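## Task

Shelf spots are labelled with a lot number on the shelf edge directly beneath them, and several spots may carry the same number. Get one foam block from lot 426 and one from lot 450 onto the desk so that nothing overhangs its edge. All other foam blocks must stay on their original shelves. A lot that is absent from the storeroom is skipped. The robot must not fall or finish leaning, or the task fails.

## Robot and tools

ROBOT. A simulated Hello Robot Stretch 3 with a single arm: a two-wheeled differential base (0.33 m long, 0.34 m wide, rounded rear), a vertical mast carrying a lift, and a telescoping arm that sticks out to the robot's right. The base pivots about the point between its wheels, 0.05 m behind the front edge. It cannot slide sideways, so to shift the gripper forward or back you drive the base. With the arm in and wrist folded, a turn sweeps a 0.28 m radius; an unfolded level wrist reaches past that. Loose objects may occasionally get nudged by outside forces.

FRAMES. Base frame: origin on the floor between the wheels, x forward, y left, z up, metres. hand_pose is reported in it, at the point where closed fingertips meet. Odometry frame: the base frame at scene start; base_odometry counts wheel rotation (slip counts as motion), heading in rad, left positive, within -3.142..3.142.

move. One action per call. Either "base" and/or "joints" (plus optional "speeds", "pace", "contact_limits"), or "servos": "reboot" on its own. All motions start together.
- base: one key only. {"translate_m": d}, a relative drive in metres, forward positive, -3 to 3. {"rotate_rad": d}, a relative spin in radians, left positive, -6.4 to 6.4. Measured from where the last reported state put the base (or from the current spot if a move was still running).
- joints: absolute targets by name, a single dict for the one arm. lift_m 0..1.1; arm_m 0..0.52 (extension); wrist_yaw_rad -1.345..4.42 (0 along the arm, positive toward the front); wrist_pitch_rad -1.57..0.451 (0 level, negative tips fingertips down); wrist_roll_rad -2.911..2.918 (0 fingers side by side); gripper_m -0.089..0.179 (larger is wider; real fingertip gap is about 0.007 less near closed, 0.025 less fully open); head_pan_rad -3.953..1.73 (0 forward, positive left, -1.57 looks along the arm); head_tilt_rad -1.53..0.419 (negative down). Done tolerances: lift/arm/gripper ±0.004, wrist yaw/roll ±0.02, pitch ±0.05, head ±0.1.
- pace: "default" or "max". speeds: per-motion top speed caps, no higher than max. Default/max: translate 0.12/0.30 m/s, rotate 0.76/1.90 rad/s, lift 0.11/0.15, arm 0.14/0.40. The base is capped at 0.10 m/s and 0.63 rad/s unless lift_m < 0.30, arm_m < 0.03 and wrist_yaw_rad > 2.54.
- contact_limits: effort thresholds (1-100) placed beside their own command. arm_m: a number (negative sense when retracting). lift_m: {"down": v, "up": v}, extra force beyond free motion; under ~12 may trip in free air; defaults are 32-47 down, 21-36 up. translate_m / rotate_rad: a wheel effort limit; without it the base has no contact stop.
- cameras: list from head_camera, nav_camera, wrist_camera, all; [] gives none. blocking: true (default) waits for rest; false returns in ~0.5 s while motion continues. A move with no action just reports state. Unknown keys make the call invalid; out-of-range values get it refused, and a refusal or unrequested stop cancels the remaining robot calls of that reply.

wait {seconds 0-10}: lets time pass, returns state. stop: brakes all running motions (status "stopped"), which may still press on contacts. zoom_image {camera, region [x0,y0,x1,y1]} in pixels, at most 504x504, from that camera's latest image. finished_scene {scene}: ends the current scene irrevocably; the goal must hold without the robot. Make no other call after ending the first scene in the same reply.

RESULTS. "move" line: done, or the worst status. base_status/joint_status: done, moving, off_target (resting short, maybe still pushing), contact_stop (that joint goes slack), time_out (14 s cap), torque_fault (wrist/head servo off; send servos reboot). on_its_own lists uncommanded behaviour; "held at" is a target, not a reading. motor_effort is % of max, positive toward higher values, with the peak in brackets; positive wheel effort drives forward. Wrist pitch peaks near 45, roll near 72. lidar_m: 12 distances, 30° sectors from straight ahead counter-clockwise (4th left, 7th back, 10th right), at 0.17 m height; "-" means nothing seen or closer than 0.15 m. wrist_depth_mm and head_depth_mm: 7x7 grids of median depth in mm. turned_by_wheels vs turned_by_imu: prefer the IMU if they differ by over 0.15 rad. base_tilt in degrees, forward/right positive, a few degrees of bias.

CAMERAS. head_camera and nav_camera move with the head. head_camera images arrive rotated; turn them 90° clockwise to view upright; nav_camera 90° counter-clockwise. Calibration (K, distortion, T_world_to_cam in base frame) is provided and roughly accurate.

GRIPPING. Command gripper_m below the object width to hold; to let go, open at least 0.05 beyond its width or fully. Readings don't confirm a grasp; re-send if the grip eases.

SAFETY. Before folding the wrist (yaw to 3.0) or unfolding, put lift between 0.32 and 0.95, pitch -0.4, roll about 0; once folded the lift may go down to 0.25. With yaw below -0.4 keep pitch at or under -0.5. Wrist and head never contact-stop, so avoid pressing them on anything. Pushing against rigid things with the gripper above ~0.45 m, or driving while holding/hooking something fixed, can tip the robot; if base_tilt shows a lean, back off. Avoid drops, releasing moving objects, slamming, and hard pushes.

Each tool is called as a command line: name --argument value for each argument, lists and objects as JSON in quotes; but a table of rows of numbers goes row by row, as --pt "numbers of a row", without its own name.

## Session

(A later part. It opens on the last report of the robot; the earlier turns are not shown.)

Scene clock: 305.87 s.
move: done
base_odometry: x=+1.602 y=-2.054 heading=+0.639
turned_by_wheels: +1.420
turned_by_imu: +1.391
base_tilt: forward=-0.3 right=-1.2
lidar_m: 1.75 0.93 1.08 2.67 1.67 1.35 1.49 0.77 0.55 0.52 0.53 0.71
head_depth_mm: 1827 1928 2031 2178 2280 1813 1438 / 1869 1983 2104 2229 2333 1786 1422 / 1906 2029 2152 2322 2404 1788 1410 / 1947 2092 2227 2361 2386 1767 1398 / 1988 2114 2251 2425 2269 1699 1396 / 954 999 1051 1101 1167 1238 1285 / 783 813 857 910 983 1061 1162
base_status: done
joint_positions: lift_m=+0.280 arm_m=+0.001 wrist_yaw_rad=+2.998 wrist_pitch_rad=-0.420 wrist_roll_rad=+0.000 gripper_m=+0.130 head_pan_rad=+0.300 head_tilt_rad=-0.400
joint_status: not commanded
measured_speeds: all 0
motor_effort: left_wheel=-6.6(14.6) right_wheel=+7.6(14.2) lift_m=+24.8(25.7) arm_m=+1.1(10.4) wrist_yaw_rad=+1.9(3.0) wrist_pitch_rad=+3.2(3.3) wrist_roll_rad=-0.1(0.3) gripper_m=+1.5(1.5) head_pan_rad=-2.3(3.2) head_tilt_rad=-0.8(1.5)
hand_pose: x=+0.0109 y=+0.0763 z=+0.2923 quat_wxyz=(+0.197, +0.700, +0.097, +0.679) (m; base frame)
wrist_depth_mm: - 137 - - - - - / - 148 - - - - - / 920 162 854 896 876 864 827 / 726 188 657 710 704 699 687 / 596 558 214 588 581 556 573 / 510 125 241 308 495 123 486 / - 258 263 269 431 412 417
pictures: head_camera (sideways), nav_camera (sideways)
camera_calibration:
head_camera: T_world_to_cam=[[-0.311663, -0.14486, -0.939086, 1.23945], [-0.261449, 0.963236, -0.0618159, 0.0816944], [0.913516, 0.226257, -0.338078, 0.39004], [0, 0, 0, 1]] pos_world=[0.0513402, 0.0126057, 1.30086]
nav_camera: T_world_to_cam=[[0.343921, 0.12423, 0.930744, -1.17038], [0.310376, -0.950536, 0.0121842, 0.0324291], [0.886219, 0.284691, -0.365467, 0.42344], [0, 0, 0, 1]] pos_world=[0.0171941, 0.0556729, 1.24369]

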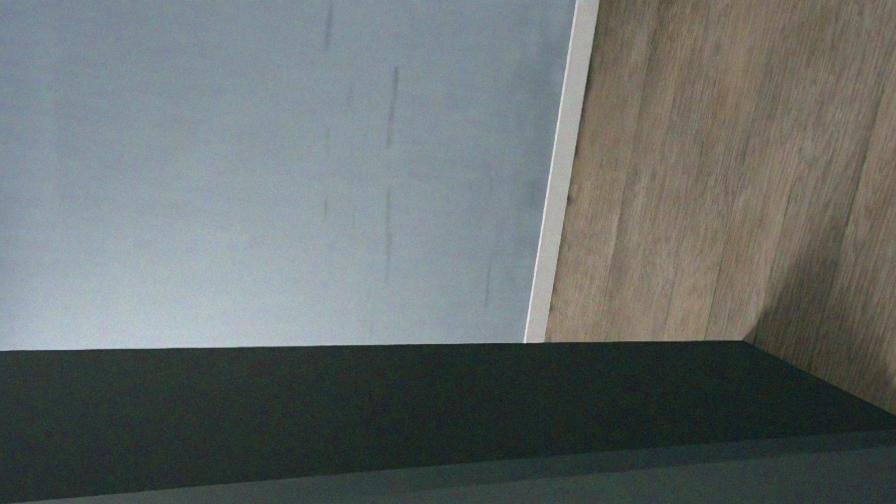

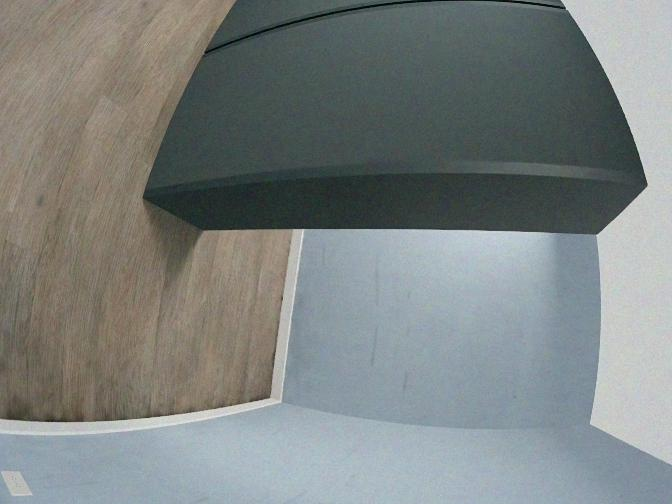

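move --base '{"rotate_rad":0.05}' --pace "max" --cameras '[]'

move --base '{"translate_m":1.74}' --joints '{"head_pan_rad":0.6}' --pace "max" --cameras '[]'

move --base '{"rotate_rad":-1.6}' --joints '{"head_pan_rad":-2.2,"head_tilt_rad":-0.4}' --pace "max" --cameras '["nav_camera","head_camera"]'

zoom_image --camera "head_camera" --region '[300, 0, 800, 500]'

Scene clock: 325.00 s.
move: done
base_odometry: x=+1.602 y=-2.054 heading=+0.689
turned_by_wheels: +0.050
turned_by_imu: +0.048
base_tilt: forward=-0.1 right=-1.2
lidar_m: 2.07 0.94 1.13 3.14 1.67 1.34 1.49 0.73 0.54 0.52 0.54 0.75
head_depth_mm: 1836 1939 2028 2163 2291 1774 1431 / 1885 1985 2118 2258 2325 1801 1417 / 1936 2035 2178 2325 2406 1777 1414 / 1978 2099 2260 2411 2372 1773 1405 / 1071 1138 1210 1303 1403 1528 1400 / 860 903 953 1005 1066 1132 1228 / 753 800 853 921 1003 1097 1221
base_status: done
joint_positions: lift_m=+0.280 arm_m=+0.001 wrist_yaw_rad=+2.998 wrist_pitch_rad=-0.420 wrist_roll_rad=+0.000 gripper_m=+0.130 head_pan_rad=+0.300 head_tilt_rad=-0.400
joint_status: not commanded
measured_speeds: all 0
motor_effort: left_wheel=-6.1(12.1) right_wheel=+7.2(13.6) lift_m=+26.1(26.3) arm_m=-11.9(12.6) wrist_yaw_rad=+1.0(2.5) wrist_pitch_rad=+3.1(3.3) wrist_roll_rad=+0.1(0.3) gripper_m=+0.7(1.0) head_pan_rad=-2.4(3.0) head_tilt_rad=+0.5(0.7)
hand_pose: x=+0.0109 y=+0.0763 z=+0.2923 quat_wxyz=(+0.197, +0.700, +0.097, +0.679) (m; base frame)
wrist_depth_mm: - 137 - - - - - / - 147 - - - - - / 923 161 841 901 879 867 822 / 725 187 660 704 695 694 685 / 596 555 215 583 584 559 576 / 508 125 242 309 494 123 487 / - 257 263 269 431 409 418
pictures: none
No camera images: "cameras" was empty.

Scene clock: 332.20 s.
move: done
base_odometry: x=+2.946 y=-0.948 heading=+0.689
turned_by_wheels: +0.000
turned_by_imu: +0.002
base_tilt: forward=-0.3 right=-1.2
lidar_m: 0.53 0.55 0.75 2.13 0.68 0.69 2.02 0.75 0.55 0.53 0.56 0.55
head_depth_mm: 425 446 470 495 523 555 593 / 451 473 500 529 563 598 645 / 480 507 537 571 608 653 703 / 512 542 578 616 662 715 777 / 550 587 625 673 727 792 865 / 592 635 682 738 807 881 982 / 643 692 750 821 903 999 1121
base_status: done
joint_positions: lift_m=+0.280 arm_m=+0.001 wrist_yaw_rad=+2.998 wrist_pitch_rad=-0.420 wrist_roll_rad=+0.000 gripper_m=+0.130 head_pan_rad=+0.600 head_tilt_rad=-0.400
joint_status: all done
measured_speeds: all 0
motor_effort: left_wheel=-0.7(10.8) right_wheel=+9.2(17.5) lift_m=+27.8(28.3) arm_m=-4.8(11.9) wrist_yaw_rad=+2.0(3.0) wrist_pitch_rad=+3.2(3.3) wrist_roll_rad=-0.1(0.3) gripper_m=+0.2(1.4) head_pan_rad=-2.6(4.2) head_tilt_rad=+2.4(2.7)
hand_pose: x=+0.0109 y=+0.0763 z=+0.2923 quat_wxyz=(+0.197, +0.700, +0.097, +0.680) (m; base frame)
wrist_depth_mm: - 137 - - - - - / - 147 - - - 984 - / - 161 857 890 878 839 620 / 692 187 657 700 696 695 582 / 600 555 214 583 578 555 554 / 507 125 243 309 495 123 491 / - 257 263 269 433 410 419
pictures: none
No camera images: "cameras" was empty.

Scene clock: 334.77 s.
move: done
base_odometry: x=+2.946 y=-0.948 heading=-0.911
turned_by_wheels: -1.600
turned_by_imu: -1.569
base_tilt: forward=-0.3 right=-1.3
lidar_m: 0.53 0.55 0.55 0.53 0.55 0.75 2.07 0.68 0.69 2.09 0.76 0.55
head_depth_mm: 1213 1348 1456 1011 1478 1211 1351 / 577 968 1359 948 1445 1070 1337 / 595 624 658 700 760 833 923 / 675 713 752 801 852 918 989 / 777 826 887 950 1030 1118 1227 / 2939 3125 3268 3402 2374 1759 1388 / 2776 2910 3033 3169 2350 1736 1384
base_status: done
joint_positions: lift_m=+0.280 arm_m=+0.001 wrist_yaw_rad=+2.998 wrist_pitch_rad=-0.420 wrist_roll_rad=+0.000 gripper_m=+0.130 head_pan_rad=-2.208 head_tilt_rad=-0.400
joint_status: all done
measured_speeds: translate_m=+0.000 rotate_rad=+0.000 lift_m=+0.000 arm_m=+0.000 wrist_yaw_rad=+0.000 wrist_pitch_rad=+0.000 wrist_roll_rad=+0.000 head_pan_rad=+0.024 head_tilt_rad=+0.000
motor_effort: left_wheel=+4.8(14.5) right_wheel=-8.1(15.0) lift_m=+28.6(29.1) arm_m=-12.3(12.9) wrist_yaw_rad=+1.8(2.9) wrist_pitch_rad=+3.2(3.4) wrist_roll_rad=+0.1(0.3) gripper_m=+0.3(1.1) head_pan_rad=+3.3(5.6) head_tilt_rad=+1.8(4.5)
hand_pose: x=+0.0109 y=+0.0763 z=+0.2923 quat_wxyz=(+0.197, +0.700, +0.097, +0.680) (m; base frame)
wrist_depth_mm: 491 137 512 525 534 539 - / 530 148 537 - - - - / - 162 171 - - - - / - 179 189 671 670 675 663 / 598 563 215 580 589 553 566 / 507 125 242 310 497 124 489 / - 260 263 268 433 409 420
pictures: head_camera (sideways), nav_camera (sideways)
camera_calibration:
head_camera: T_world_to_cam=[[0.165387, 0.301263, -0.939089, 1.23656], [0.781025, -0.621434, -0.0618083, 0.0753262], [-0.602202, -0.723229, -0.338071, 0.399231], [0, 0, 0, 1]] pos_world=[-0.0229243, -0.0369827, 1.30086]
nav_camera: T_world_to_cam=[[-0.203596, -0.303725, 0.930752, -1.16703], [-0.812918, 0.582251, 0.0121811, 0.0392575], [-0.545631, -0.754145, -0.365448, 0.43221], [0, 0, 0, 1]] pos_world=[0.030138, -0.051365, 1.24369]

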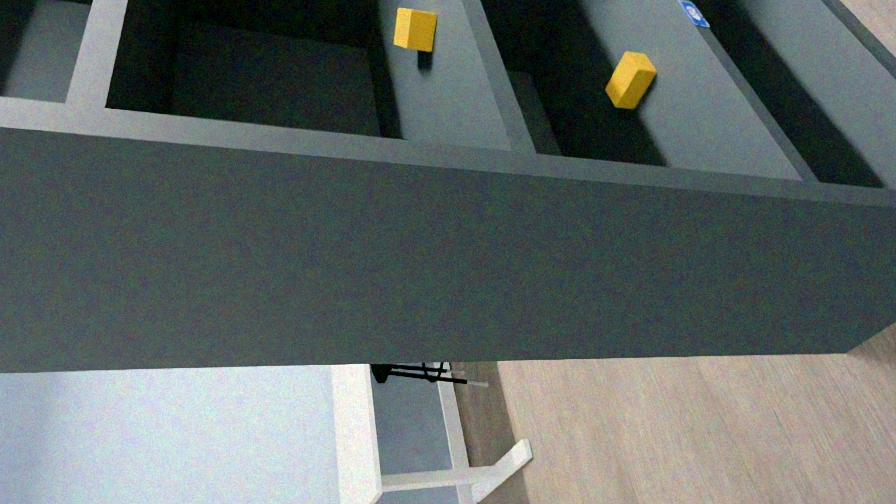

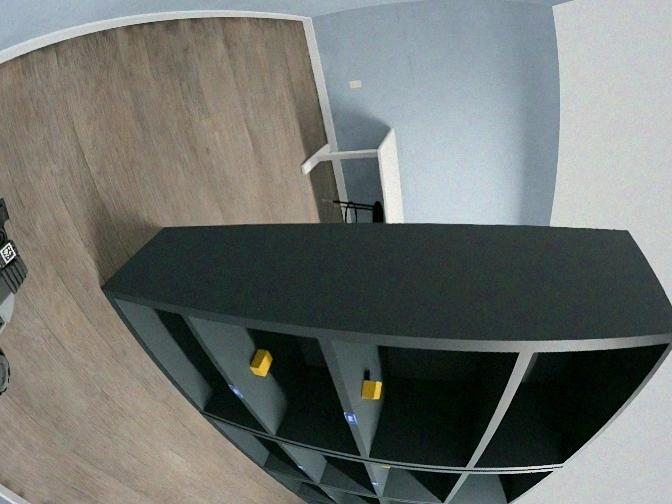

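Scaled by 1.008 from the camera's 896x504 image, which has a finer 1280x720 frame.

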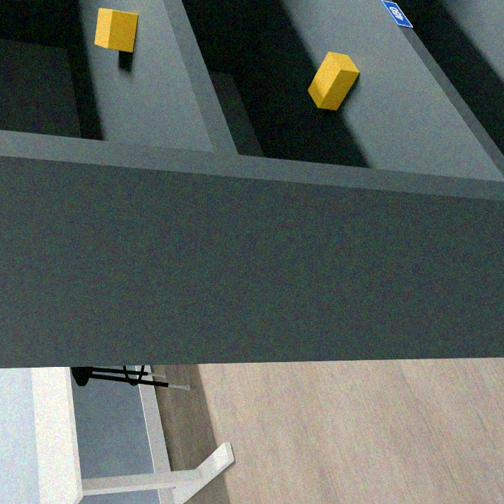

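move --base '{"translate_m":-0.85}' --joints '{"head_pan_rad":-1.65,"head_tilt_rad":-0.6}' --pace "max" --cameras '["nav_camera","head_camera"]'

zoom_image --camera "nav_camera" --region '[80, 50, 500, 470]'

Scene clock: 345.30 s.
move: done
base_odometry: x=+2.425 y=-0.277 heading=-0.911
turned_by_wheels: +0.000
turned_by_imu: -0.002
base_tilt: forward=-0.2 right=-1.3
lidar_m: 1.38 0.75 0.55 0.53 0.55 0.74 2.05 0.70 0.73 0.93 0.58 1.43
head_depth_mm: 777 858 912 605 1074 886 1119 / 771 850 904 598 1105 880 1141 / 767 841 890 590 1097 876 1109 / 758 834 884 585 1083 849 1107 / 751 823 870 579 1082 862 1101 / 745 818 857 573 1072 856 1096 / 741 811 848 569 1064 855 1062
base_status: done
joint_positions: lift_m=+0.280 arm_m=+0.001 wrist_yaw_rad=+2.998 wrist_pitch_rad=-0.420 wrist_roll_rad=+0.000 gripper_m=+0.130 head_pan_rad=-1.650 head_tilt_rad=-0.600
joint_status: all done
measured_speeds: all 0
motor_effort: left_wheel=-1.5(11.4) right_wheel=-8.2(18.4) lift_m=+27.6(29.6) arm_m=-11.6(12.5) wrist_yaw_rad=+2.1(3.0) wrist_pitch_rad=+3.1(3.4) wrist_roll_rad=+0.0(0.3) gripper_m=+0.4(1.2) head_pan_rad=-3.6(5.3) head_tilt_rad=-4.7(6.7)
hand_pose: x=+0.0109 y=+0.0763 z=+0.2923 quat_wxyz=(+0.197, +0.700, +0.097, +0.680) (m; base frame)
wrist_depth_mm: 487 137 514 528 534 541 - / 533 148 538 - - - - / - 161 171 - - - - / - 179 189 681 674 678 690 / 598 558 214 594 584 560 571 / 508 125 242 310 495 123 492 / - 257 262 268 431 410 418
pictures: head_camera (sideways), nav_camera (sideways)
camera_calibration:
head_camera: T_world_to_cam=[[-0.00506376, 0.522132, -0.85285, 1.1251], [0.992638, -0.100582, -0.067472, 0.0813798], [-0.12101, -0.846913, -0.517779, 0.630152], [0, 0, 0, 1]] pos_world=[0.00117142, -0.045581, 1.29131]
nav_camera: T_world_to_cam=[[-0.0258294, -0.542241, 0.839826, -1.04952], [-0.998081, 0.0612757, 0.00886655, 0.0447352], [-0.0562687, -0.837986, -0.542783, 0.660006], [0, 0, 0, 1]] pos_world=[0.0546788, -0.0187558, 1.23925]

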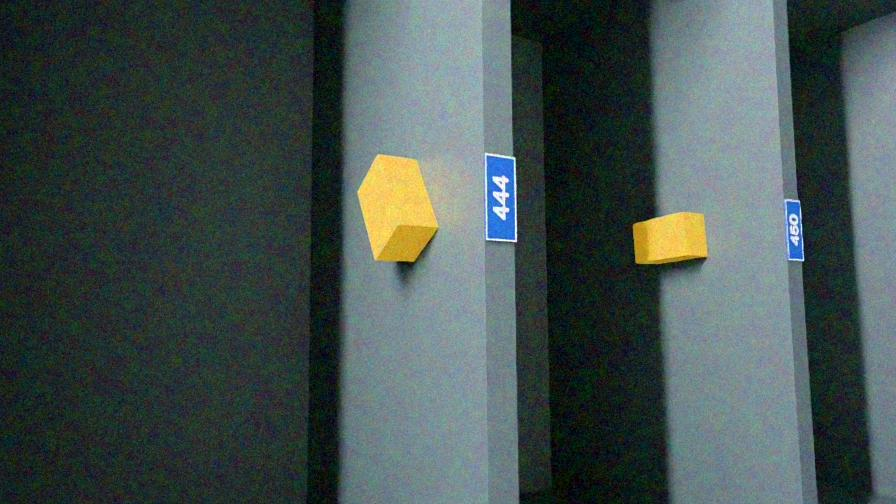

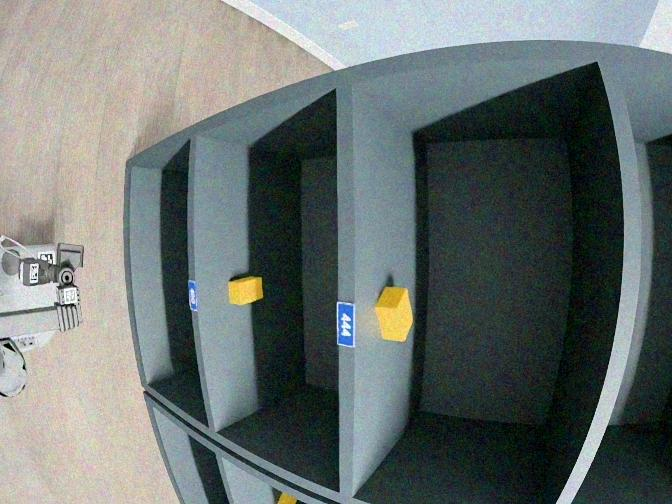

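Scaled by 1.200 from the camera's 672x504 image, which has a finer 792x594 frame.

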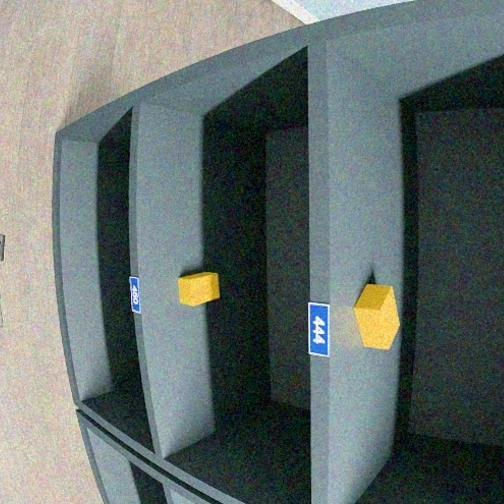

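zoom_image --camera "head_camera" --region '[600, 170, 830, 300]'

Scaled by 2.191 from the camera's 896x504 image, which has a finer 1280x720 frame.

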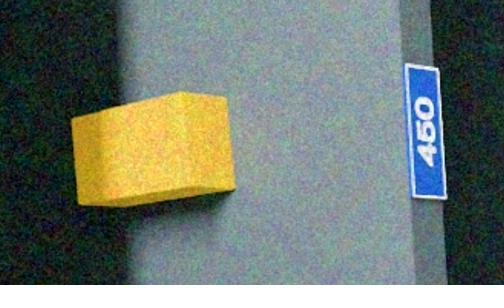

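zoom_image --camera "head_camera" --region '[620, 195, 720, 275]'

Scaled by 5.040 from the camera's 896x504 image, which has a finer 1280x720 frame.

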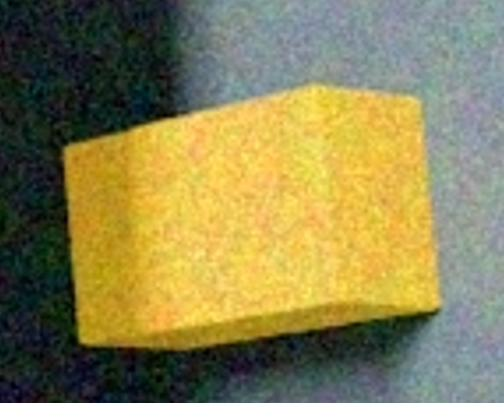

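move --base '{"translate_m":-0.09}' --joints '{"lift_m":0.67}' --pace "max" --cameras '[]'

move --joints '{"wrist_yaw_rad":0.0,"wrist_pitch_rad":-0.42,"gripper_m":0.13,"head_pan_rad":-1.57}' --pace "max" --cameras '[]'

move --joints '{"arm_m":0.18}' --pace "max"

Scene clock: 383.00 s.
move: done
base_odometry: x=+2.369 y=-0.205 heading=-0.911
turned_by_wheels: +0.000
turned_by_imu: +0.001
base_tilt: forward=-0.1 right=-1.2
lidar_m: 1.46 0.75 0.55 0.53 0.55 0.75 2.06 0.69 0.64 0.93 0.63 1.52
head_depth_mm: 780 854 871 604 965 880 978 / 773 850 901 599 1104 878 1140 / 765 839 893 592 1094 870 1115 / 757 834 887 584 1080 867 1110 / 751 824 872 579 1082 852 1103 / 746 817 859 575 1072 860 1096 / 742 808 848 568 1065 854 1070
base_status: done
joint_positions: lift_m=+0.670 arm_m=+0.001 wrist_yaw_rad=+2.998 wrist_pitch_rad=-0.419 wrist_roll_rad=+0.000 gripper_m=+0.130 head_pan_rad=-1.650 head_tilt_rad=-0.600
joint_status: all done
measured_speeds: all 0
motor_effort: left_wheel=-2.6(12.7) right_wheel=-3.0(13.7) lift_m=+26.6(32.4) arm_m=-11.5(12.1) wrist_yaw_rad=+2.1(3.0) wrist_pitch_rad=+3.1(3.3) wrist_roll_rad=+0.1(0.3) gripper_m=+0.6(1.1) head_pan_rad=-2.8(3.6) head_tilt_rad=-4.8(5.9)
hand_pose: x=+0.0109 y=+0.0764 z=+0.6824 quat_wxyz=(+0.197, +0.700, +0.097, +0.680) (m; base frame)
wrist_depth_mm: 488 137 513 520 534 541 - / 531 148 538 - - - - / - 161 170 - - - - / - 178 189 - - - - / - 150 203 - - 144 - / - 125 231 - - 123 941 / - 818 274 845 838 804 800
pictures: none
No camera images: "cameras" was empty.

Scene clock: 384.83 s.
move: done
base_odometry: x=+2.369 y=-0.205 heading=-0.911
turned_by_wheels: +0.000
turned_by_imu: +0.000
base_tilt: forward=-0.4 right=-1.2
lidar_m: 1.46 0.75 0.55 0.53 0.55 0.75 2.06 0.69 0.64 0.93 0.63 1.52
head_depth_mm: 756 832 885 603 1036 884 1021 / 757 830 882 597 1101 880 1117 / 757 833 877 593 1096 874 1083 / 755 830 880 583 1088 847 1101 / 754 828 873 579 1078 866 1073 / 753 832 859 575 1073 861 1093 / 754 830 846 568 1063 857 1092
base_status: not commanded
joint_positions: lift_m=+0.670 arm_m=+0.001 wrist_yaw_rad=+0.003 wrist_pitch_rad=-0.431 wrist_roll_rad=+0.000 gripper_m=+0.130 head_pan_rad=-1.571 head_tilt_rad=-0.600
joint_status: all done
measured_speeds: all 0
motor_effort: left_wheel=-2.4(3.0) right_wheel=-3.1(3.1) lift_m=+23.7(26.8) arm_m=-11.0(11.5) wrist_yaw_rad=-4.0(8.8) wrist_pitch_rad=+1.7(4.8) wrist_roll_rad=+0.1(0.3) gripper_m=+0.7(0.9) head_pan_rad=+3.4(5.2) head_tilt_rad=-5.7(6.1)
hand_pose: x=-0.0209 y=-0.3682 z=+0.6797 quat_wxyz=(+0.691, +0.153, -0.690, -0.151) (m; base frame)
wrist_depth_mm: - - - - - - 606 / - - - - - - - / - - - - - - 558 / - - - - - - - / - - - - - 144 - / - 125 - - - 123 - / - 121 - - - - -
pictures: none
No camera images: "cameras" was empty.

Scene clock: 386.47 s.
move: done
base_odometry: x=+2.369 y=-0.205 heading=-0.911
turned_by_wheels: +0.000
turned_by_imu: +0.000
base_tilt: forward=-0.3 right=-1.1
lidar_m: 1.46 0.75 0.55 0.53 0.55 0.75 2.06 0.68 0.64 0.93 0.63 1.52
head_depth_mm: 755 833 881 601 1035 883 1024 / 759 833 881 596 1097 877 395 / 754 830 880 591 1094 469 448 / 756 832 883 582 1086 554 470 / 752 829 870 579 1074 842 1097 / 755 826 859 573 1073 859 1098 / 757 827 843 568 1064 856 1092
base_status: not commanded
joint_positions: lift_m=+0.670 arm_m=+0.180 wrist_yaw_rad=+0.003 wrist_pitch_rad=-0.433 wrist_roll_rad=+0.000 gripper_m=+0.130 head_pan_rad=-1.570 head_tilt_rad=-0.600
joint_status: all done
measured_speeds: all 0
motor_effort: left_wheel=-2.3(3.0) right_wheel=-2.2(3.2) lift_m=+27.7(27.7) arm_m=+12.6(14.3) wrist_yaw_rad=-3.3(4.5) wrist_pitch_rad=+2.0(2.1) wrist_roll_rad=-0.1(0.3) gripper_m=+0.8(1.0) head_pan_rad=+3.2(3.8) head_tilt_rad=-4.7(5.9)
hand_pose: x=-0.0209 y=-0.5474 z=+0.6793 quat_wxyz=(+0.691, +0.153, -0.690, -0.151) (m; base frame)
wrist_depth_mm: - - - - - - - / - - - - - - 493 / - - - - - - 516 / - - - - - - - / - - - - - 143 - / 319 125 314 - 319 123 309 / - 271 281 281 280 264 270
pictures: head_camera (sideways), nav_camera (sideways), wrist_camera
camera_calibration:
head_camera: T_world_to_cam=[[-0.0466892, 0.520161, -0.852791, 1.12529], [0.997496, -0.0211159, -0.0674913, 0.0813558], [-0.0531138, -0.853807, -0.517873, 0.629846], [0, 0, 0, 1]] pos_world=[0.0048404, -0.0458481, 1.29131]
nav_camera: T_world_to_cam=[[0.0174637, -0.542695, 0.839748, -1.0497], [-0.999789, -0.018546, 0.00880639, 0.0448582], [0.0107948, -0.839725, -0.542905, 0.659721], [0, 0, 0, 1]] pos_world=[0.0560588, -0.0148496, 1.23925]
wrist_camera: T_world_to_cam=[[-0.998902, -0.0390329, -0.0259072, -0.0180252], [-0.00229675, 0.59314, -0.805096, 0.904123], [0.0467919, -0.804152, -0.592579, 0.1295], [0, 0, 0, 1]] pos_world=[-0.0219884, -0.432838, 0.804177]

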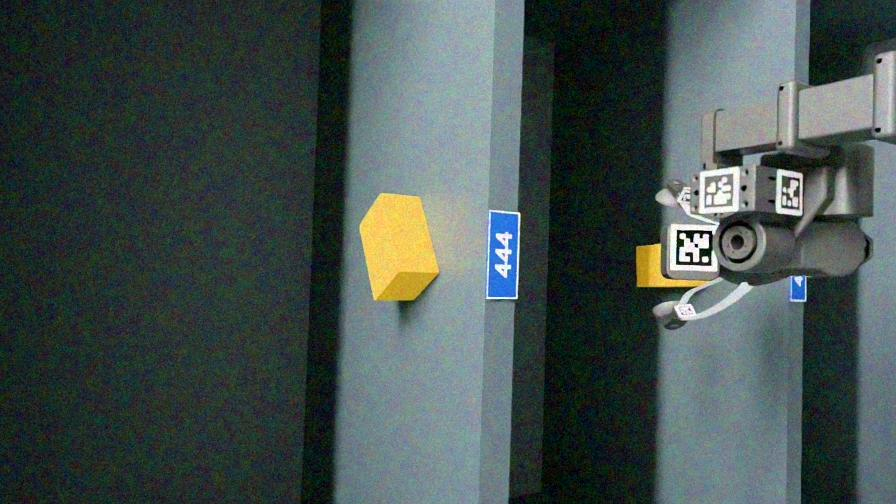

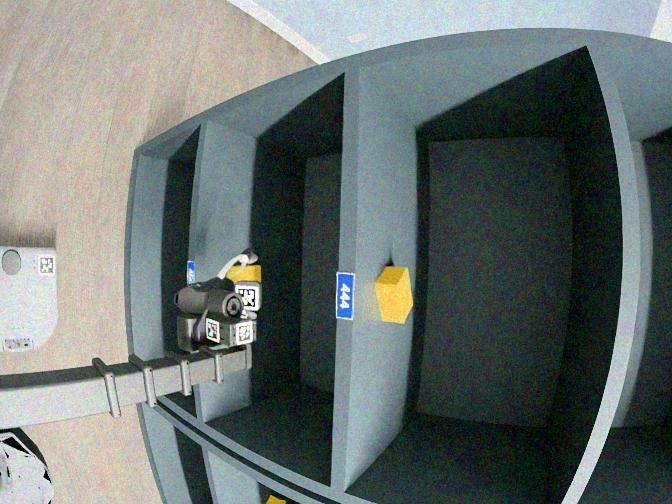

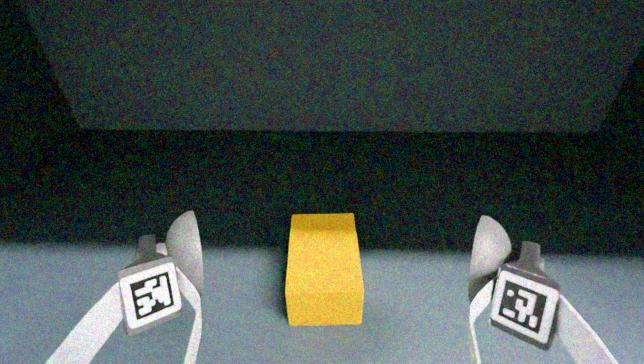

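move --base '{"translate_m":0.01}' --joints '{"arm_m":0.267}' --cameras '[]'

move --joints '{"lift_m":0.556}' --contact_limits '{"lift_m":{"down":14}}' --cameras '["wrist_camera"]'

Scene clock: 395.20 s.
move: done
base_odometry: x=+2.375 y=-0.213 heading=-0.911
turned_by_wheels: +0.000
turned_by_imu: +0.000
base_tilt: forward=-0.3 right=-1.1
lidar_m: 1.46 0.75 0.55 0.53 0.55 0.75 2.06 0.69 0.65 0.93 0.63 1.51
head_depth_mm: 757 833 880 604 1041 885 1052 / 755 827 881 597 1102 813 391 / 752 828 882 590 1096 517 1105 / 755 827 876 584 1086 543 1103 / 754 829 872 578 1076 861 1100 / 754 831 857 574 1070 860 1094 / 754 831 841 568 1063 854 1086
base_status: done
joint_positions: lift_m=+0.670 arm_m=+0.267 wrist_yaw_rad=+0.003 wrist_pitch_rad=-0.433 wrist_roll_rad=+0.000 gripper_m=+0.130 head_pan_rad=-1.570 head_tilt_rad=-0.600
joint_status: all done
measured_speeds: all 0
motor_effort: left_wheel=+6.2(8.1) right_wheel=+6.1(9.4) lift_m=+26.1(29.6) arm_m=+13.1(14.4) wrist_yaw_rad=-2.9(4.3) wrist_pitch_rad=+2.0(2.1) wrist_roll_rad=+0.0(0.3) gripper_m=+0.3(1.2) head_pan_rad=+3.5(4.0) head_tilt_rad=-3.5(5.0)
hand_pose: x=-0.0209 y=-0.6344 z=+0.6793 quat_wxyz=(+0.691, +0.153, -0.690, -0.151) (m; base frame)
wrist_depth_mm: 396 392 387 387 382 379 376 / - - - - - - 398 / - - - - - - - / - - - - - - - / - - - - - 144 - / 317 125 312 323 317 123 308 / - 270 282 - 279 266 272
pictures: none
No camera images: "cameras" was empty.

Scene clock: 397.07 s.
move: done
base_odometry: x=+2.375 y=-0.213 heading=-0.911
turned_by_wheels: +0.000
turned_by_imu: +0.000
base_tilt: forward=-0.2 right=-1.2
lidar_m: 1.45 0.75 0.55 0.53 0.55 0.75 2.07 0.69 0.65 0.93 0.62 1.51
head_depth_mm: 757 830 884 601 1035 888 1051 / 756 832 882 596 1102 879 1086 / 754 830 878 591 1093 599 574 / 756 827 877 583 1088 687 1083 / 753 828 872 579 1075 842 1099 / 755 832 857 574 1066 860 1096 / 754 830 845 569 1065 853 1089
base_status: not commanded
joint_positions: lift_m=+0.556 arm_m=+0.267 wrist_yaw_rad=+0.003 wrist_pitch_rad=-0.433 wrist_roll_rad=+0.000 gripper_m=+0.130 head_pan_rad=-1.570 head_tilt_rad=-0.600
joint_status: all done
measured_speeds: all 0
motor_effort: left_wheel=+6.1(6.5) right_wheel=+6.2(6.8) lift_m=+24.3(26.7) arm_m=+11.3(12.9) wrist_yaw_rad=-2.2(4.2) wrist_pitch_rad=+1.9(2.1) wrist_roll_rad=-0.1(0.3) gripper_m=+0.6(1.0) head_pan_rad=+3.5(4.1) head_tilt_rad=-4.1(4.9)
contact_limits: lift_m down 14 (down: maximum 72; up: maximum 65)
hand_pose: x=-0.0209 y=-0.6344 z=+0.5653 quat_wxyz=(+0.691, +0.153, -0.690, -0.151) (m; base frame)
wrist_depth_mm: 395 391 393 386 384 380 375 / - - - - - - 396 / 315 313 311 309 307 303 303 / 265 263 262 281 257 256 253 / 221 219 210 153 207 199 213 / 188 125 180 134 174 123 182 / - 156 162 140 153 153 156
pictures: wrist_camera
camera_calibration:
wrist_camera: T_world_to_cam=[[-0.998902, -0.0390329, -0.0259072, -0.0243745], [-0.00229675, 0.59314, -0.805096, 0.863945], [0.0467919, -0.804152, -0.592579, -0.00801515], [0, 0, 0, 1]] pos_world=[-0.0219884, -0.519838, 0.690177]

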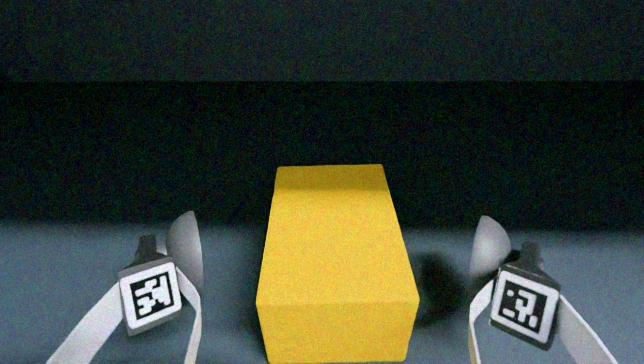

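move --joints '{"gripper_m":0.025}' --cameras '["wrist_camera"]'

move --joints '{"lift_m":0.65}' --cameras '[]'

move --joints '{"arm_m":0.0}' --speeds '{"arm_m":0.25}' --cameras '["wrist_camera"]'

move --joints '{"wrist_yaw_rad":1.6,"head_pan_rad":0.0,"head_tilt_rad":-0.4}' --base '{"translate_m":0.92}' --cameras '["wrist_camera"]'

move --base '{"rotate_rad":-1.6}' --cameras '["nav_camera","head_camera"]'

Scene clock: 423.13 s.
move: done
base_odometry: x=+2.375 y=-0.213 heading=-0.911
turned_by_wheels: +0.000
turned_by_imu: +0.000
base_tilt: forward=-0.3 right=-1.2
lidar_m: 1.46 0.75 0.55 0.53 0.55 0.75 2.06 0.69 0.65 0.93 0.63 1.51
head_depth_mm: 758 832 881 604 1037 885 1047 / 756 832 882 597 1099 878 1091 / 757 830 876 593 1092 599 573 / 756 829 881 583 1089 685 1079 / 755 832 871 580 1077 862 1102 / 755 831 855 574 1075 858 1101 / 755 829 846 567 1065 854 1085
base_status: not commanded
joint_positions: lift_m=+0.556 arm_m=+0.267 wrist_yaw_rad=+0.003 wrist_pitch_rad=-0.430 wrist_roll_rad=+0.000 gripper_m=+0.026 head_pan_rad=-1.570 head_tilt_rad=-0.600
joint_status: all done
measured_speeds: all 0
motor_effort: left_wheel=+5.8(6.5) right_wheel=+6.3(7.0) lift_m=+23.8(25.1) arm_m=+8.2(9.7) wrist_yaw_rad=-2.1(4.8) wrist_pitch_rad=+1.4(2.1) wrist_roll_rad=-0.2(0.3) gripper_m=-14.7(84.8) head_pan_rad=+2.7(4.0) head_tilt_rad=-3.8(4.3)
contact_limits: lift_m down 14 (down: maximum 72; up: maximum 65)
hand_pose: x=-0.0209 y=-0.6349 z=+0.5660 quat_wxyz=(+0.691, +0.152, -0.690, -0.150) (m; base frame)
wrist_depth_mm: 394 391 389 389 384 380 373 / - - - - - - 398 / 321 319 314 315 312 307 305 / 269 267 264 283 261 258 256 / 223 221 161 154 152 215 213 / 189 189 129 135 127 185 183 / 169 110 159 139 154 153 164
pictures: wrist_camera
camera_calibration:
wrist_camera: T_world_to_cam=[[-0.998902, -0.03912, -0.0257789, -0.0245005], [-0.00229707, 0.590476, -0.807052, 0.864148], [0.0467937, -0.806106, -0.589918, -0.0106885], [0, 0, 0, 1]] pos_world=[-0.0219884, -0.519833, 0.690475]

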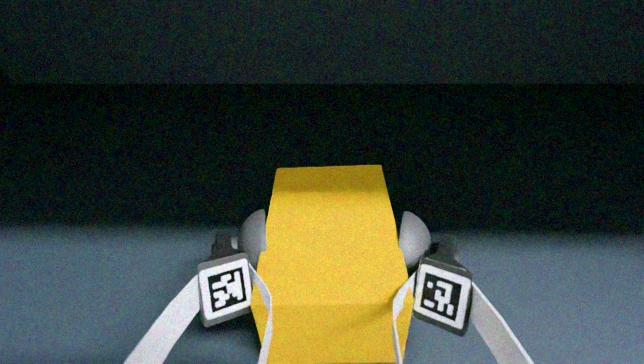

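Scene clock: 424.83 s.
move: done
base_odometry: x=+2.375 y=-0.213 heading=-0.911
turned_by_wheels: +0.000
turned_by_imu: +0.000
base_tilt: forward=-0.4 right=-1.2
lidar_m: 1.46 0.75 0.55 0.53 0.55 0.75 2.06 0.69 0.65 0.93 0.63 1.51
head_depth_mm: 757 833 883 602 1033 884 1049 / 755 832 880 596 1100 833 404 / 753 830 882 591 1095 526 1088 / 755 830 878 583 1085 553 1103 / 755 830 870 579 1079 865 1098 / 753 827 861 573 1066 860 1092 / 754 829 845 568 1063 857 1089
base_status: not commanded
joint_positions: lift_m=+0.650 arm_m=+0.267 wrist_yaw_rad=+0.003 wrist_pitch_rad=-0.434 wrist_roll_rad=+0.000 gripper_m=+0.026 head_pan_rad=-1.570 head_tilt_rad=-0.600
joint_status: all done
measured_speeds: all 0
motor_effort: left_wheel=+5.6(6.5) right_wheel=+6.2(7.1) lift_m=+29.0(32.9) arm_m=+6.5(8.0) wrist_yaw_rad=-3.7(4.4) wrist_pitch_rad=+2.2(2.2) wrist_roll_rad=+0.3(0.3) gripper_m=-13.9(14.9) head_pan_rad=+2.8(3.7) head_tilt_rad=-3.7(4.3)
hand_pose: x=-0.0209 y=-0.6343 z=+0.6591 quat_wxyz=(+0.691, +0.153, -0.690, -0.152) (m; base frame)
wrist_depth_mm: 391 393 391 390 384 379 375 / - - - - - - 397 / - - - - - - - / - - - - - - - / - - 152 155 148 322 329 / 302 308 129 136 128 294 291 / 264 100 249 141 150 251 257
pictures: none
No camera images: "cameras" was empty.

Scene clock: 427.87 s.
move: done
base_odometry: x=+2.375 y=-0.213 heading=-0.911
turned_by_wheels: +0.000
turned_by_imu: +0.000
base_tilt: forward=-0.4 right=-1.1
lidar_m: 1.46 0.75 0.55 0.53 0.55 0.75 2.06 0.69 0.65 0.93 0.62 1.52
head_depth_mm: 758 830 885 602 1036 885 1048 / 756 831 883 595 1097 879 1119 / 756 831 878 591 1094 875 1085 / 757 828 879 583 1085 865 593 / 754 831 868 580 1077 864 1079 / 752 828 859 573 1076 858 1095 / 756 828 842 567 1065 856 1089
base_status: not commanded
joint_positions: lift_m=+0.650 arm_m=+0.001 wrist_yaw_rad=+0.003 wrist_pitch_rad=-0.434 wrist_roll_rad=+0.000 gripper_m=+0.026 head_pan_rad=-1.570 head_tilt_rad=-0.600
joint_status: all done
measured_speeds: all 0
motor_effort: left_wheel=+5.9(6.4) right_wheel=+6.6(6.9) lift_m=+25.1(29.5) arm_m=-11.7(14.2) wrist_yaw_rad=-2.3(4.5) wrist_pitch_rad=+2.1(2.2) wrist_roll_rad=+0.2(0.3) gripper_m=-14.3(14.6) head_pan_rad=+3.0(3.6) head_tilt_rad=-3.3(4.2)
hand_pose: x=-0.0209 y=-0.3679 z=+0.6591 quat_wxyz=(+0.691, +0.153, -0.690, -0.152) (m; base frame)
wrist_depth_mm: - - - - - - 608 / - - - - - - - / 531 - - - - - - / - - - - - - - / - - 153 155 148 - 319 / - - 129 135 127 331 - / - 100 127 141 136 679 -
pictures: wrist_camera
camera_calibration:
wrist_camera: T_world_to_cam=[[-0.998902, -0.0390078, -0.0259465, -0.0115063], [-0.00229702, 0.593946, -0.804502, 0.781271], [0.0467926, -0.803559, -0.593383, 0.262635], [0, 0, 0, 1]] pos_world=[-0.0219884, -0.253439, 0.784078]

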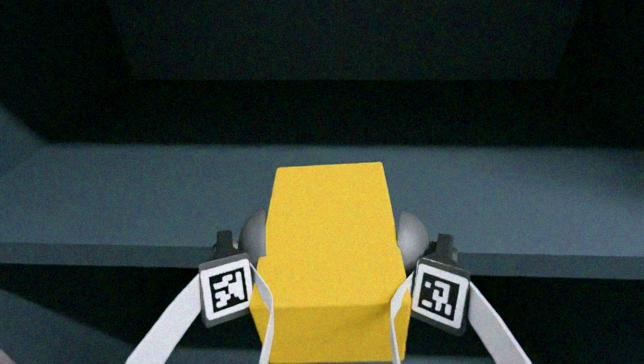

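Scene clock: 438.20 s.
move: done
base_odometry: x=+2.940 y=-0.940 heading=-0.911
turned_by_wheels: +0.000
turned_by_imu: +0.000
base_tilt: forward=-0.3 right=-1.1
lidar_m: 0.54 0.57 0.55 0.53 0.55 0.75 2.07 0.68 0.68 2.13 0.77 0.56
head_depth_mm: 430 458 490 526 570 619 679 / 430 458 490 526 569 619 676 / 429 457 489 525 566 618 675 / 429 456 487 524 567 615 676 / 429 456 487 524 565 617 673 / 427 454 486 522 564 613 671 / 427 454 486 521 564 610 668
base_status: done
joint_positions: lift_m=+0.650 arm_m=+0.001 wrist_yaw_rad=+1.597 wrist_pitch_rad=-0.434 wrist_roll_rad=+0.000 gripper_m=+0.026 head_pan_rad=+0.000 head_tilt_rad=-0.400
joint_status: all done
measured_speeds: all 0
motor_effort: left_wheel=+2.5(13.6) right_wheel=+6.8(10.4) lift_m=+29.0(30.6) arm_m=-1.9(12.2) wrist_yaw_rad=+1.1(6.5) wrist_pitch_rad=+2.1(2.3) wrist_roll_rad=-0.1(0.3) gripper_m=-14.0(14.6) head_pan_rad=-3.1(4.6) head_tilt_rad=+4.0(8.9)
hand_pose: x=+0.2009 y=-0.1398 z=+0.6591 quat_wxyz=(+0.591, +0.601, -0.372, +0.388) (m; base frame)
wrist_depth_mm: - - - - - - - / - - - - - - - / - - - - - - - / - - - - - - - / - - 152 155 148 - - / - - 129 135 127 - - / 779 100 152 141 145 766 -
pictures: wrist_camera
camera_calibration:
wrist_camera: T_world_to_cam=[[0.0626301, -0.9977, -0.0259157, -0.128376], [-0.593703, -0.0163717, -0.804518, 0.679827], [0.802244, 0.0657733, -0.593363, 0.405271], [0, 0, 0, 1]] pos_world=[0.0865292, -0.143607, 0.784078]

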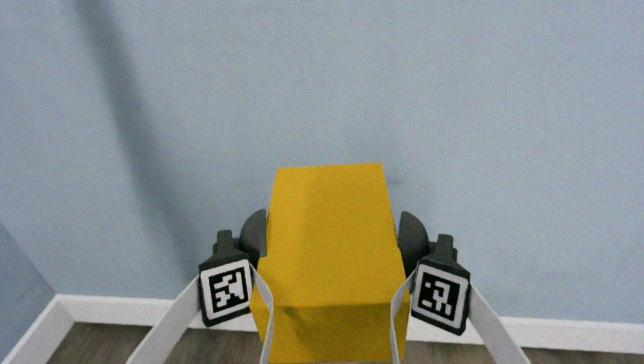

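Scene clock: 441.83 s.
move: done
base_odometry: x=+2.940 y=-0.940 heading=-2.510
turned_by_wheels: -1.600
turned_by_imu: -1.575
base_tilt: forward=-0.4 right=-1.2
lidar_m: 2.24 0.79 0.57 0.54 0.56 0.55 0.53 0.55 0.74 1.95 0.69 0.67
head_depth_mm: 2741 2920 3001 3278 2481 1735 1173 / 2729 2893 3080 3258 2444 1795 1418 / 2723 2891 3075 3259 2419 1783 1407 / 2705 2894 3030 3241 2396 1770 1404 / 2705 2918 3086 3199 2378 1757 1406 / 2614 2649 2702 2786 2321 1759 1386 / 1695 1714 1747 1762 1793 1675 1390
base_status: done
joint_positions: lift_m=+0.650 arm_m=+0.001 wrist_yaw_rad=+1.597 wrist_pitch_rad=-0.434 wrist_roll_rad=+0.000 gripper_m=+0.026 head_pan_rad=+0.000 head_tilt_rad=-0.400
joint_status: not commanded
measured_speeds: all 0
motor_effort: left_wheel=+8.6(12.6) right_wheel=-9.7(14.1) lift_m=+28.4(29.4) arm_m=-7.4(7.4) wrist_yaw_rad=+1.7(3.0) wrist_pitch_rad=+2.1(2.2) wrist_roll_rad=-0.1(0.4) gripper_m=-14.0(14.6) head_pan_rad=-2.4(3.9) head_tilt_rad=+3.9(5.3)
hand_pose: x=+0.2009 y=-0.1398 z=+0.6591 quat_wxyz=(+0.591, +0.601, -0.372, +0.389) (m; base frame)
wrist_depth_mm: - - - - - - - / - - - - - - - / - - - - - - - / - - - - - - - / - - 155 155 157 - - / - 969 129 135 127 - - / 835 100 152 141 150 670 -
pictures: head_camera (sideways), nav_camera (sideways)
camera_calibration:
head_camera: T_world_to_cam=[[-0.340045, -0.0462165, -0.939273, 1.23993], [0.0348598, 0.997486, -0.0617011, 0.079778], [0.939763, -0.053724, -0.337579, 0.389253], [0, 0, 0, 1]] pos_world=[0.0530456, -0.0013599, 1.30096]
nav_camera: T_world_to_cam=[[0.364664, 0.0170466, 0.930983, -1.1708], [0.0156204, -0.999804, 0.0121882, 0.0341683], [0.931008, 0.0100977, -0.364858, 0.42238], [0, 0, 0, 1]] pos_world=[0.0331768, 0.0498547, 1.24369]

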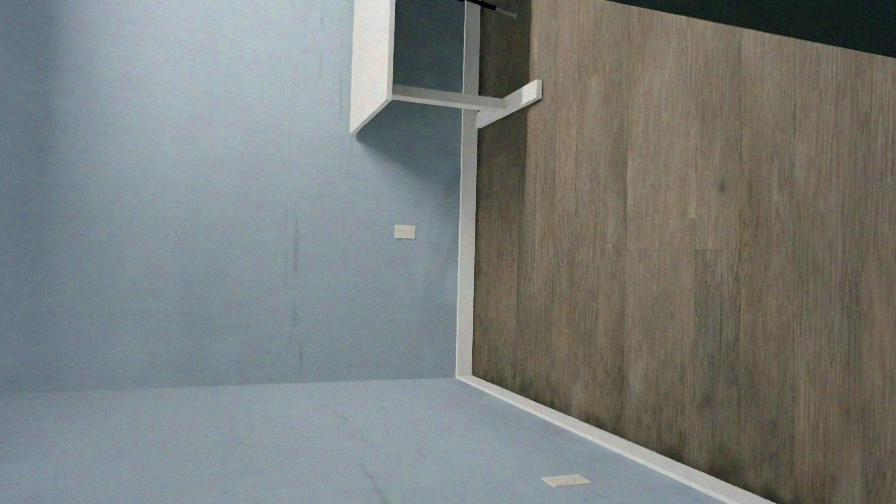

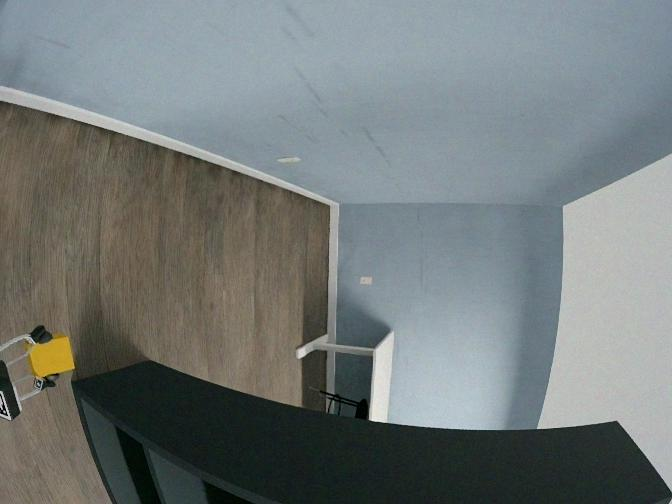

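move --base '{"translate_m":1.3}' --cameras '[]'

move --base '{"rotate_rad":-0.16}' --joints '{"lift_m":0.88,"head_pan_rad":-0.7}' --cameras '["head_camera","nav_camera"]'

move --base '{"translate_m":1.3}' --joints '{"head_pan_rad":-1.57,"head_tilt_rad":-0.6}' --cameras '["head_camera","nav_camera"]'

Scene clock: 470.93 s.
move: done
base_odometry: x=+1.890 y=-1.707 heading=-2.510
turned_by_wheels: +0.000
turned_by_imu: +0.000
base_tilt: forward=-0.2 right=-1.2
lidar_m: 1.93 0.81 0.59 0.56 0.58 0.79 1.82 0.66 0.58 1.32 2.51 1.68
head_depth_mm: 1643 1753 1869 1956 2141 1797 1425 / 1638 1737 1846 1975 2127 1803 1420 / 1628 1732 1863 1988 2132 1779 1409 / 1618 1720 1832 1979 2102 1776 1402 / 1621 1718 1825 1965 2113 1766 1395 / 1612 1715 1832 1966 2108 1747 1394 / 1606 1673 1781 1831 1852 1682 1385
base_status: done
joint_positions: lift_m=+0.650 arm_m=+0.001 wrist_yaw_rad=+1.597 wrist_pitch_rad=-0.434 wrist_roll_rad=+0.000 gripper_m=+0.026 head_pan_rad=+0.000 head_tilt_rad=-0.400
joint_status: not commanded
measured_speeds: all 0
motor_effort: left_wheel=+5.1(12.4) right_wheel=+4.7(10.7) lift_m=+26.8(28.7) arm_m=-11.7(13.2) wrist_yaw_rad=+0.5(3.9) wrist_pitch_rad=+2.2(2.3) wrist_roll_rad=-0.1(0.3) gripper_m=-14.2(14.6) head_pan_rad=-2.7(3.6) head_tilt_rad=+0.9(3.7)
hand_pose: x=+0.2009 y=-0.1398 z=+0.6591 quat_wxyz=(+0.591, +0.601, -0.372, +0.389) (m; base frame)
wrist_depth_mm: - - - - - - - / - - - - - - - / - - - - - - - / - - - - - - - / - - 155 155 157 - - / 901 952 129 136 127 929 906 / 824 100 153 140 150 784 804
pictures: none
No camera images: "cameras" was empty.

Scene clock: 473.87 s.
move: done
base_odometry: x=+1.890 y=-1.707 heading=-2.670
turned_by_wheels: -0.160
turned_by_imu: -0.157
base_tilt: forward=-0.2 right=-1.2
lidar_m: 1.93 0.99 0.62 0.56 0.57 0.69 1.36 0.79 0.58 0.85 2.52 1.68
head_depth_mm: 3644 3706 3849 3738 2468 1807 1429 / 3336 3661 - 3762 2439 1786 1415 / 2891 3085 3310 3271 2413 1786 1419 / 2543 2721 2885 2264 2402 1778 1398 / 2280 2425 2548 2033 2285 1761 1401 / 2053 2204 2280 1809 2346 1745 1398 / 1869 1974 2054 1641 2144 1745 1381
base_status: done
joint_positions: lift_m=+0.880 arm_m=+0.001 wrist_yaw_rad=+1.597 wrist_pitch_rad=-0.434 wrist_roll_rad=+0.000 gripper_m=+0.026 head_pan_rad=-0.701 head_tilt_rad=-0.400
joint_status: all done
measured_speeds: all 0
motor_effort: left_wheel=+8.4(12.0) right_wheel=-10.0(12.9) lift_m=+29.4(32.9) arm_m=-12.0(12.8) wrist_yaw_rad=+1.9(4.1) wrist_pitch_rad=+2.1(2.3) wrist_roll_rad=+0.0(0.3) gripper_m=-13.9(14.6) head_pan_rad=+3.5(5.4) head_tilt_rad=-0.3(1.1)
hand_pose: x=+0.2008 y=-0.1398 z=+0.8890 quat_wxyz=(+0.591, +0.601, -0.372, +0.388) (m; base frame)
wrist_depth_mm: - - - - - - - / - - - - - - - / - - - - - - - / - - - - - - - / - - 155 155 157 - - / - - 129 135 127 - - / - 109 152 141 145 - -
pictures: head_camera (sideways), nav_camera (sideways)
camera_calibration:
head_camera: T_world_to_cam=[[-0.2896, 0.184111, -0.939274, 1.23964], [0.670258, 0.73956, -0.0616915, 0.0758501], [0.683291, -0.647421, -0.337578, 0.390784], [0, 0, 0, 1]] pos_world=[0.0411412, -0.0313256, 1.30096]
nav_camera: T_world_to_cam=[[0.289604, -0.222291, 0.930976, -1.17032], [-0.633178, -0.77391, 0.0121778, 0.0381531], [0.717785, -0.593001, -0.364877, 0.423738], [0, 0, 0, 1]] pos_world=[0.0589354, 0.0206509, 1.24369]

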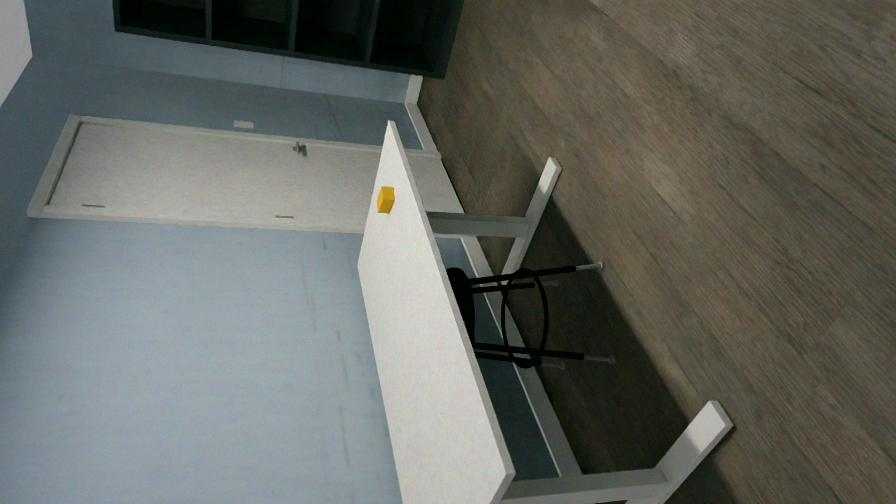

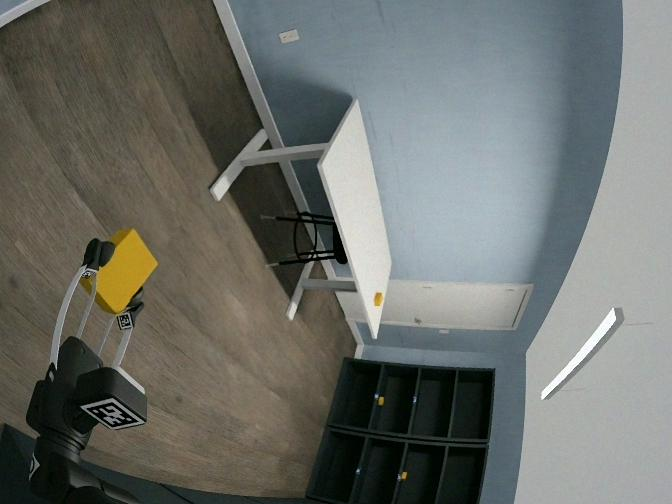

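Scene clock: 488.00 s.
move: done
base_odometry: x=+0.732 y=-2.298 heading=-2.670
turned_by_wheels: +0.000
turned_by_imu: +0.000
base_tilt: forward=-0.3 right=-1.1
lidar_m: 0.66 0.66 0.81 0.78 0.79 0.96 1.88 1.64 2.01 1.29 0.62 0.73
head_depth_mm: 2956 3003 3034 2546 1874 1499 - / 3361 3635 3570 2505 1876 1524 - / 3321 3613 3677 2472 1860 1519 - / 3274 3435 3629 2456 1659 719 - / 3218 3491 1749 1091 816 712 1219 / 3123 3437 1606 1078 808 690 1215 / 3139 3436 1590 1072 804 688 1216
base_status: done
joint_positions: lift_m=+0.880 arm_m=+0.001 wrist_yaw_rad=+1.597 wrist_pitch_rad=-0.434 wrist_roll_rad=+0.000 gripper_m=+0.026 head_pan_rad=-1.570 head_tilt_rad=-0.600
joint_status: all done
measured_speeds: all 0
motor_effort: left_wheel=+5.3(13.5) right_wheel=+5.0(10.5) lift_m=+23.4(29.9) arm_m=-11.2(13.0) wrist_yaw_rad=+1.5(3.6) wrist_pitch_rad=+2.2(2.4) wrist_roll_rad=+0.3(0.4) gripper_m=-13.9(14.7) head_pan_rad=+3.2(4.8) head_tilt_rad=+3.7(9.5)
hand_pose: x=+0.2008 y=-0.1398 z=+0.8890 quat_wxyz=(+0.591, +0.601, -0.372, +0.388) (m; base frame)
wrist_depth_mm: - - - - - - - / - - - - - - - / - - - - - - - / - - - - - - - / - - 152 155 148 - - / - - 129 135 127 - - / - 100 153 141 145 - -
pictures: head_camera (sideways), nav_camera (sideways)
camera_calibration:
head_camera: T_world_to_cam=[[-0.0467501, 0.519968, -0.852906, 1.12543], [0.997499, -0.0210139, -0.0674867, 0.0813543], [-0.0530138, -0.853927, -0.517685, 0.629597], [0, 0, 0, 1]] pos_world=[0.0048405, -0.0458489, 1.29131]
nav_camera: T_world_to_cam=[[0.0175178, -0.542579, 0.839822, -1.04979], [-0.999788, -0.018574, 0.00885454, 0.044798], [0.0107945, -0.8398, -0.542789, 0.659577], [0, 0, 0, 1]] pos_world=[0.0560587, -0.0148501, 1.23925]

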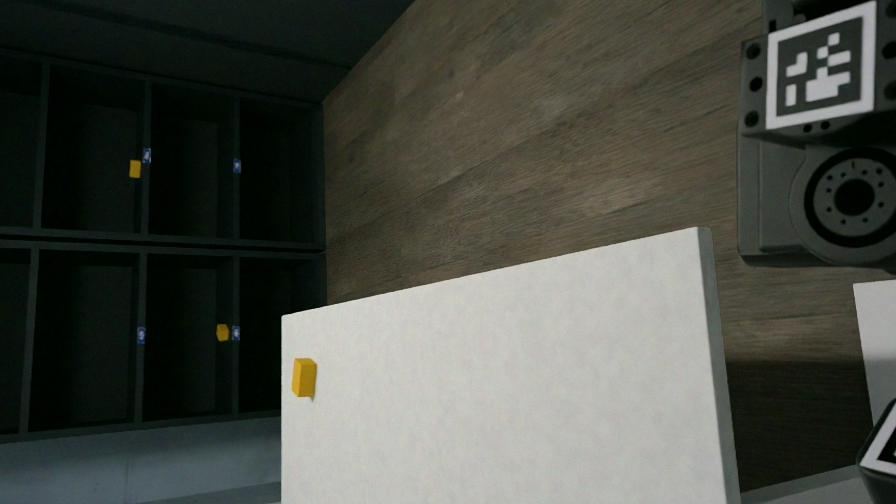

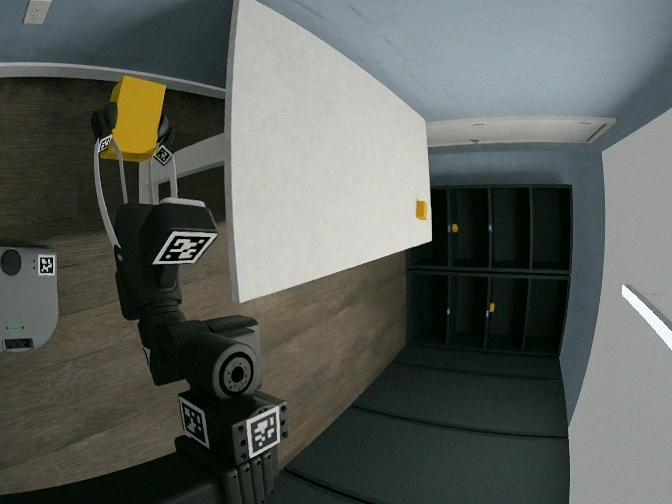

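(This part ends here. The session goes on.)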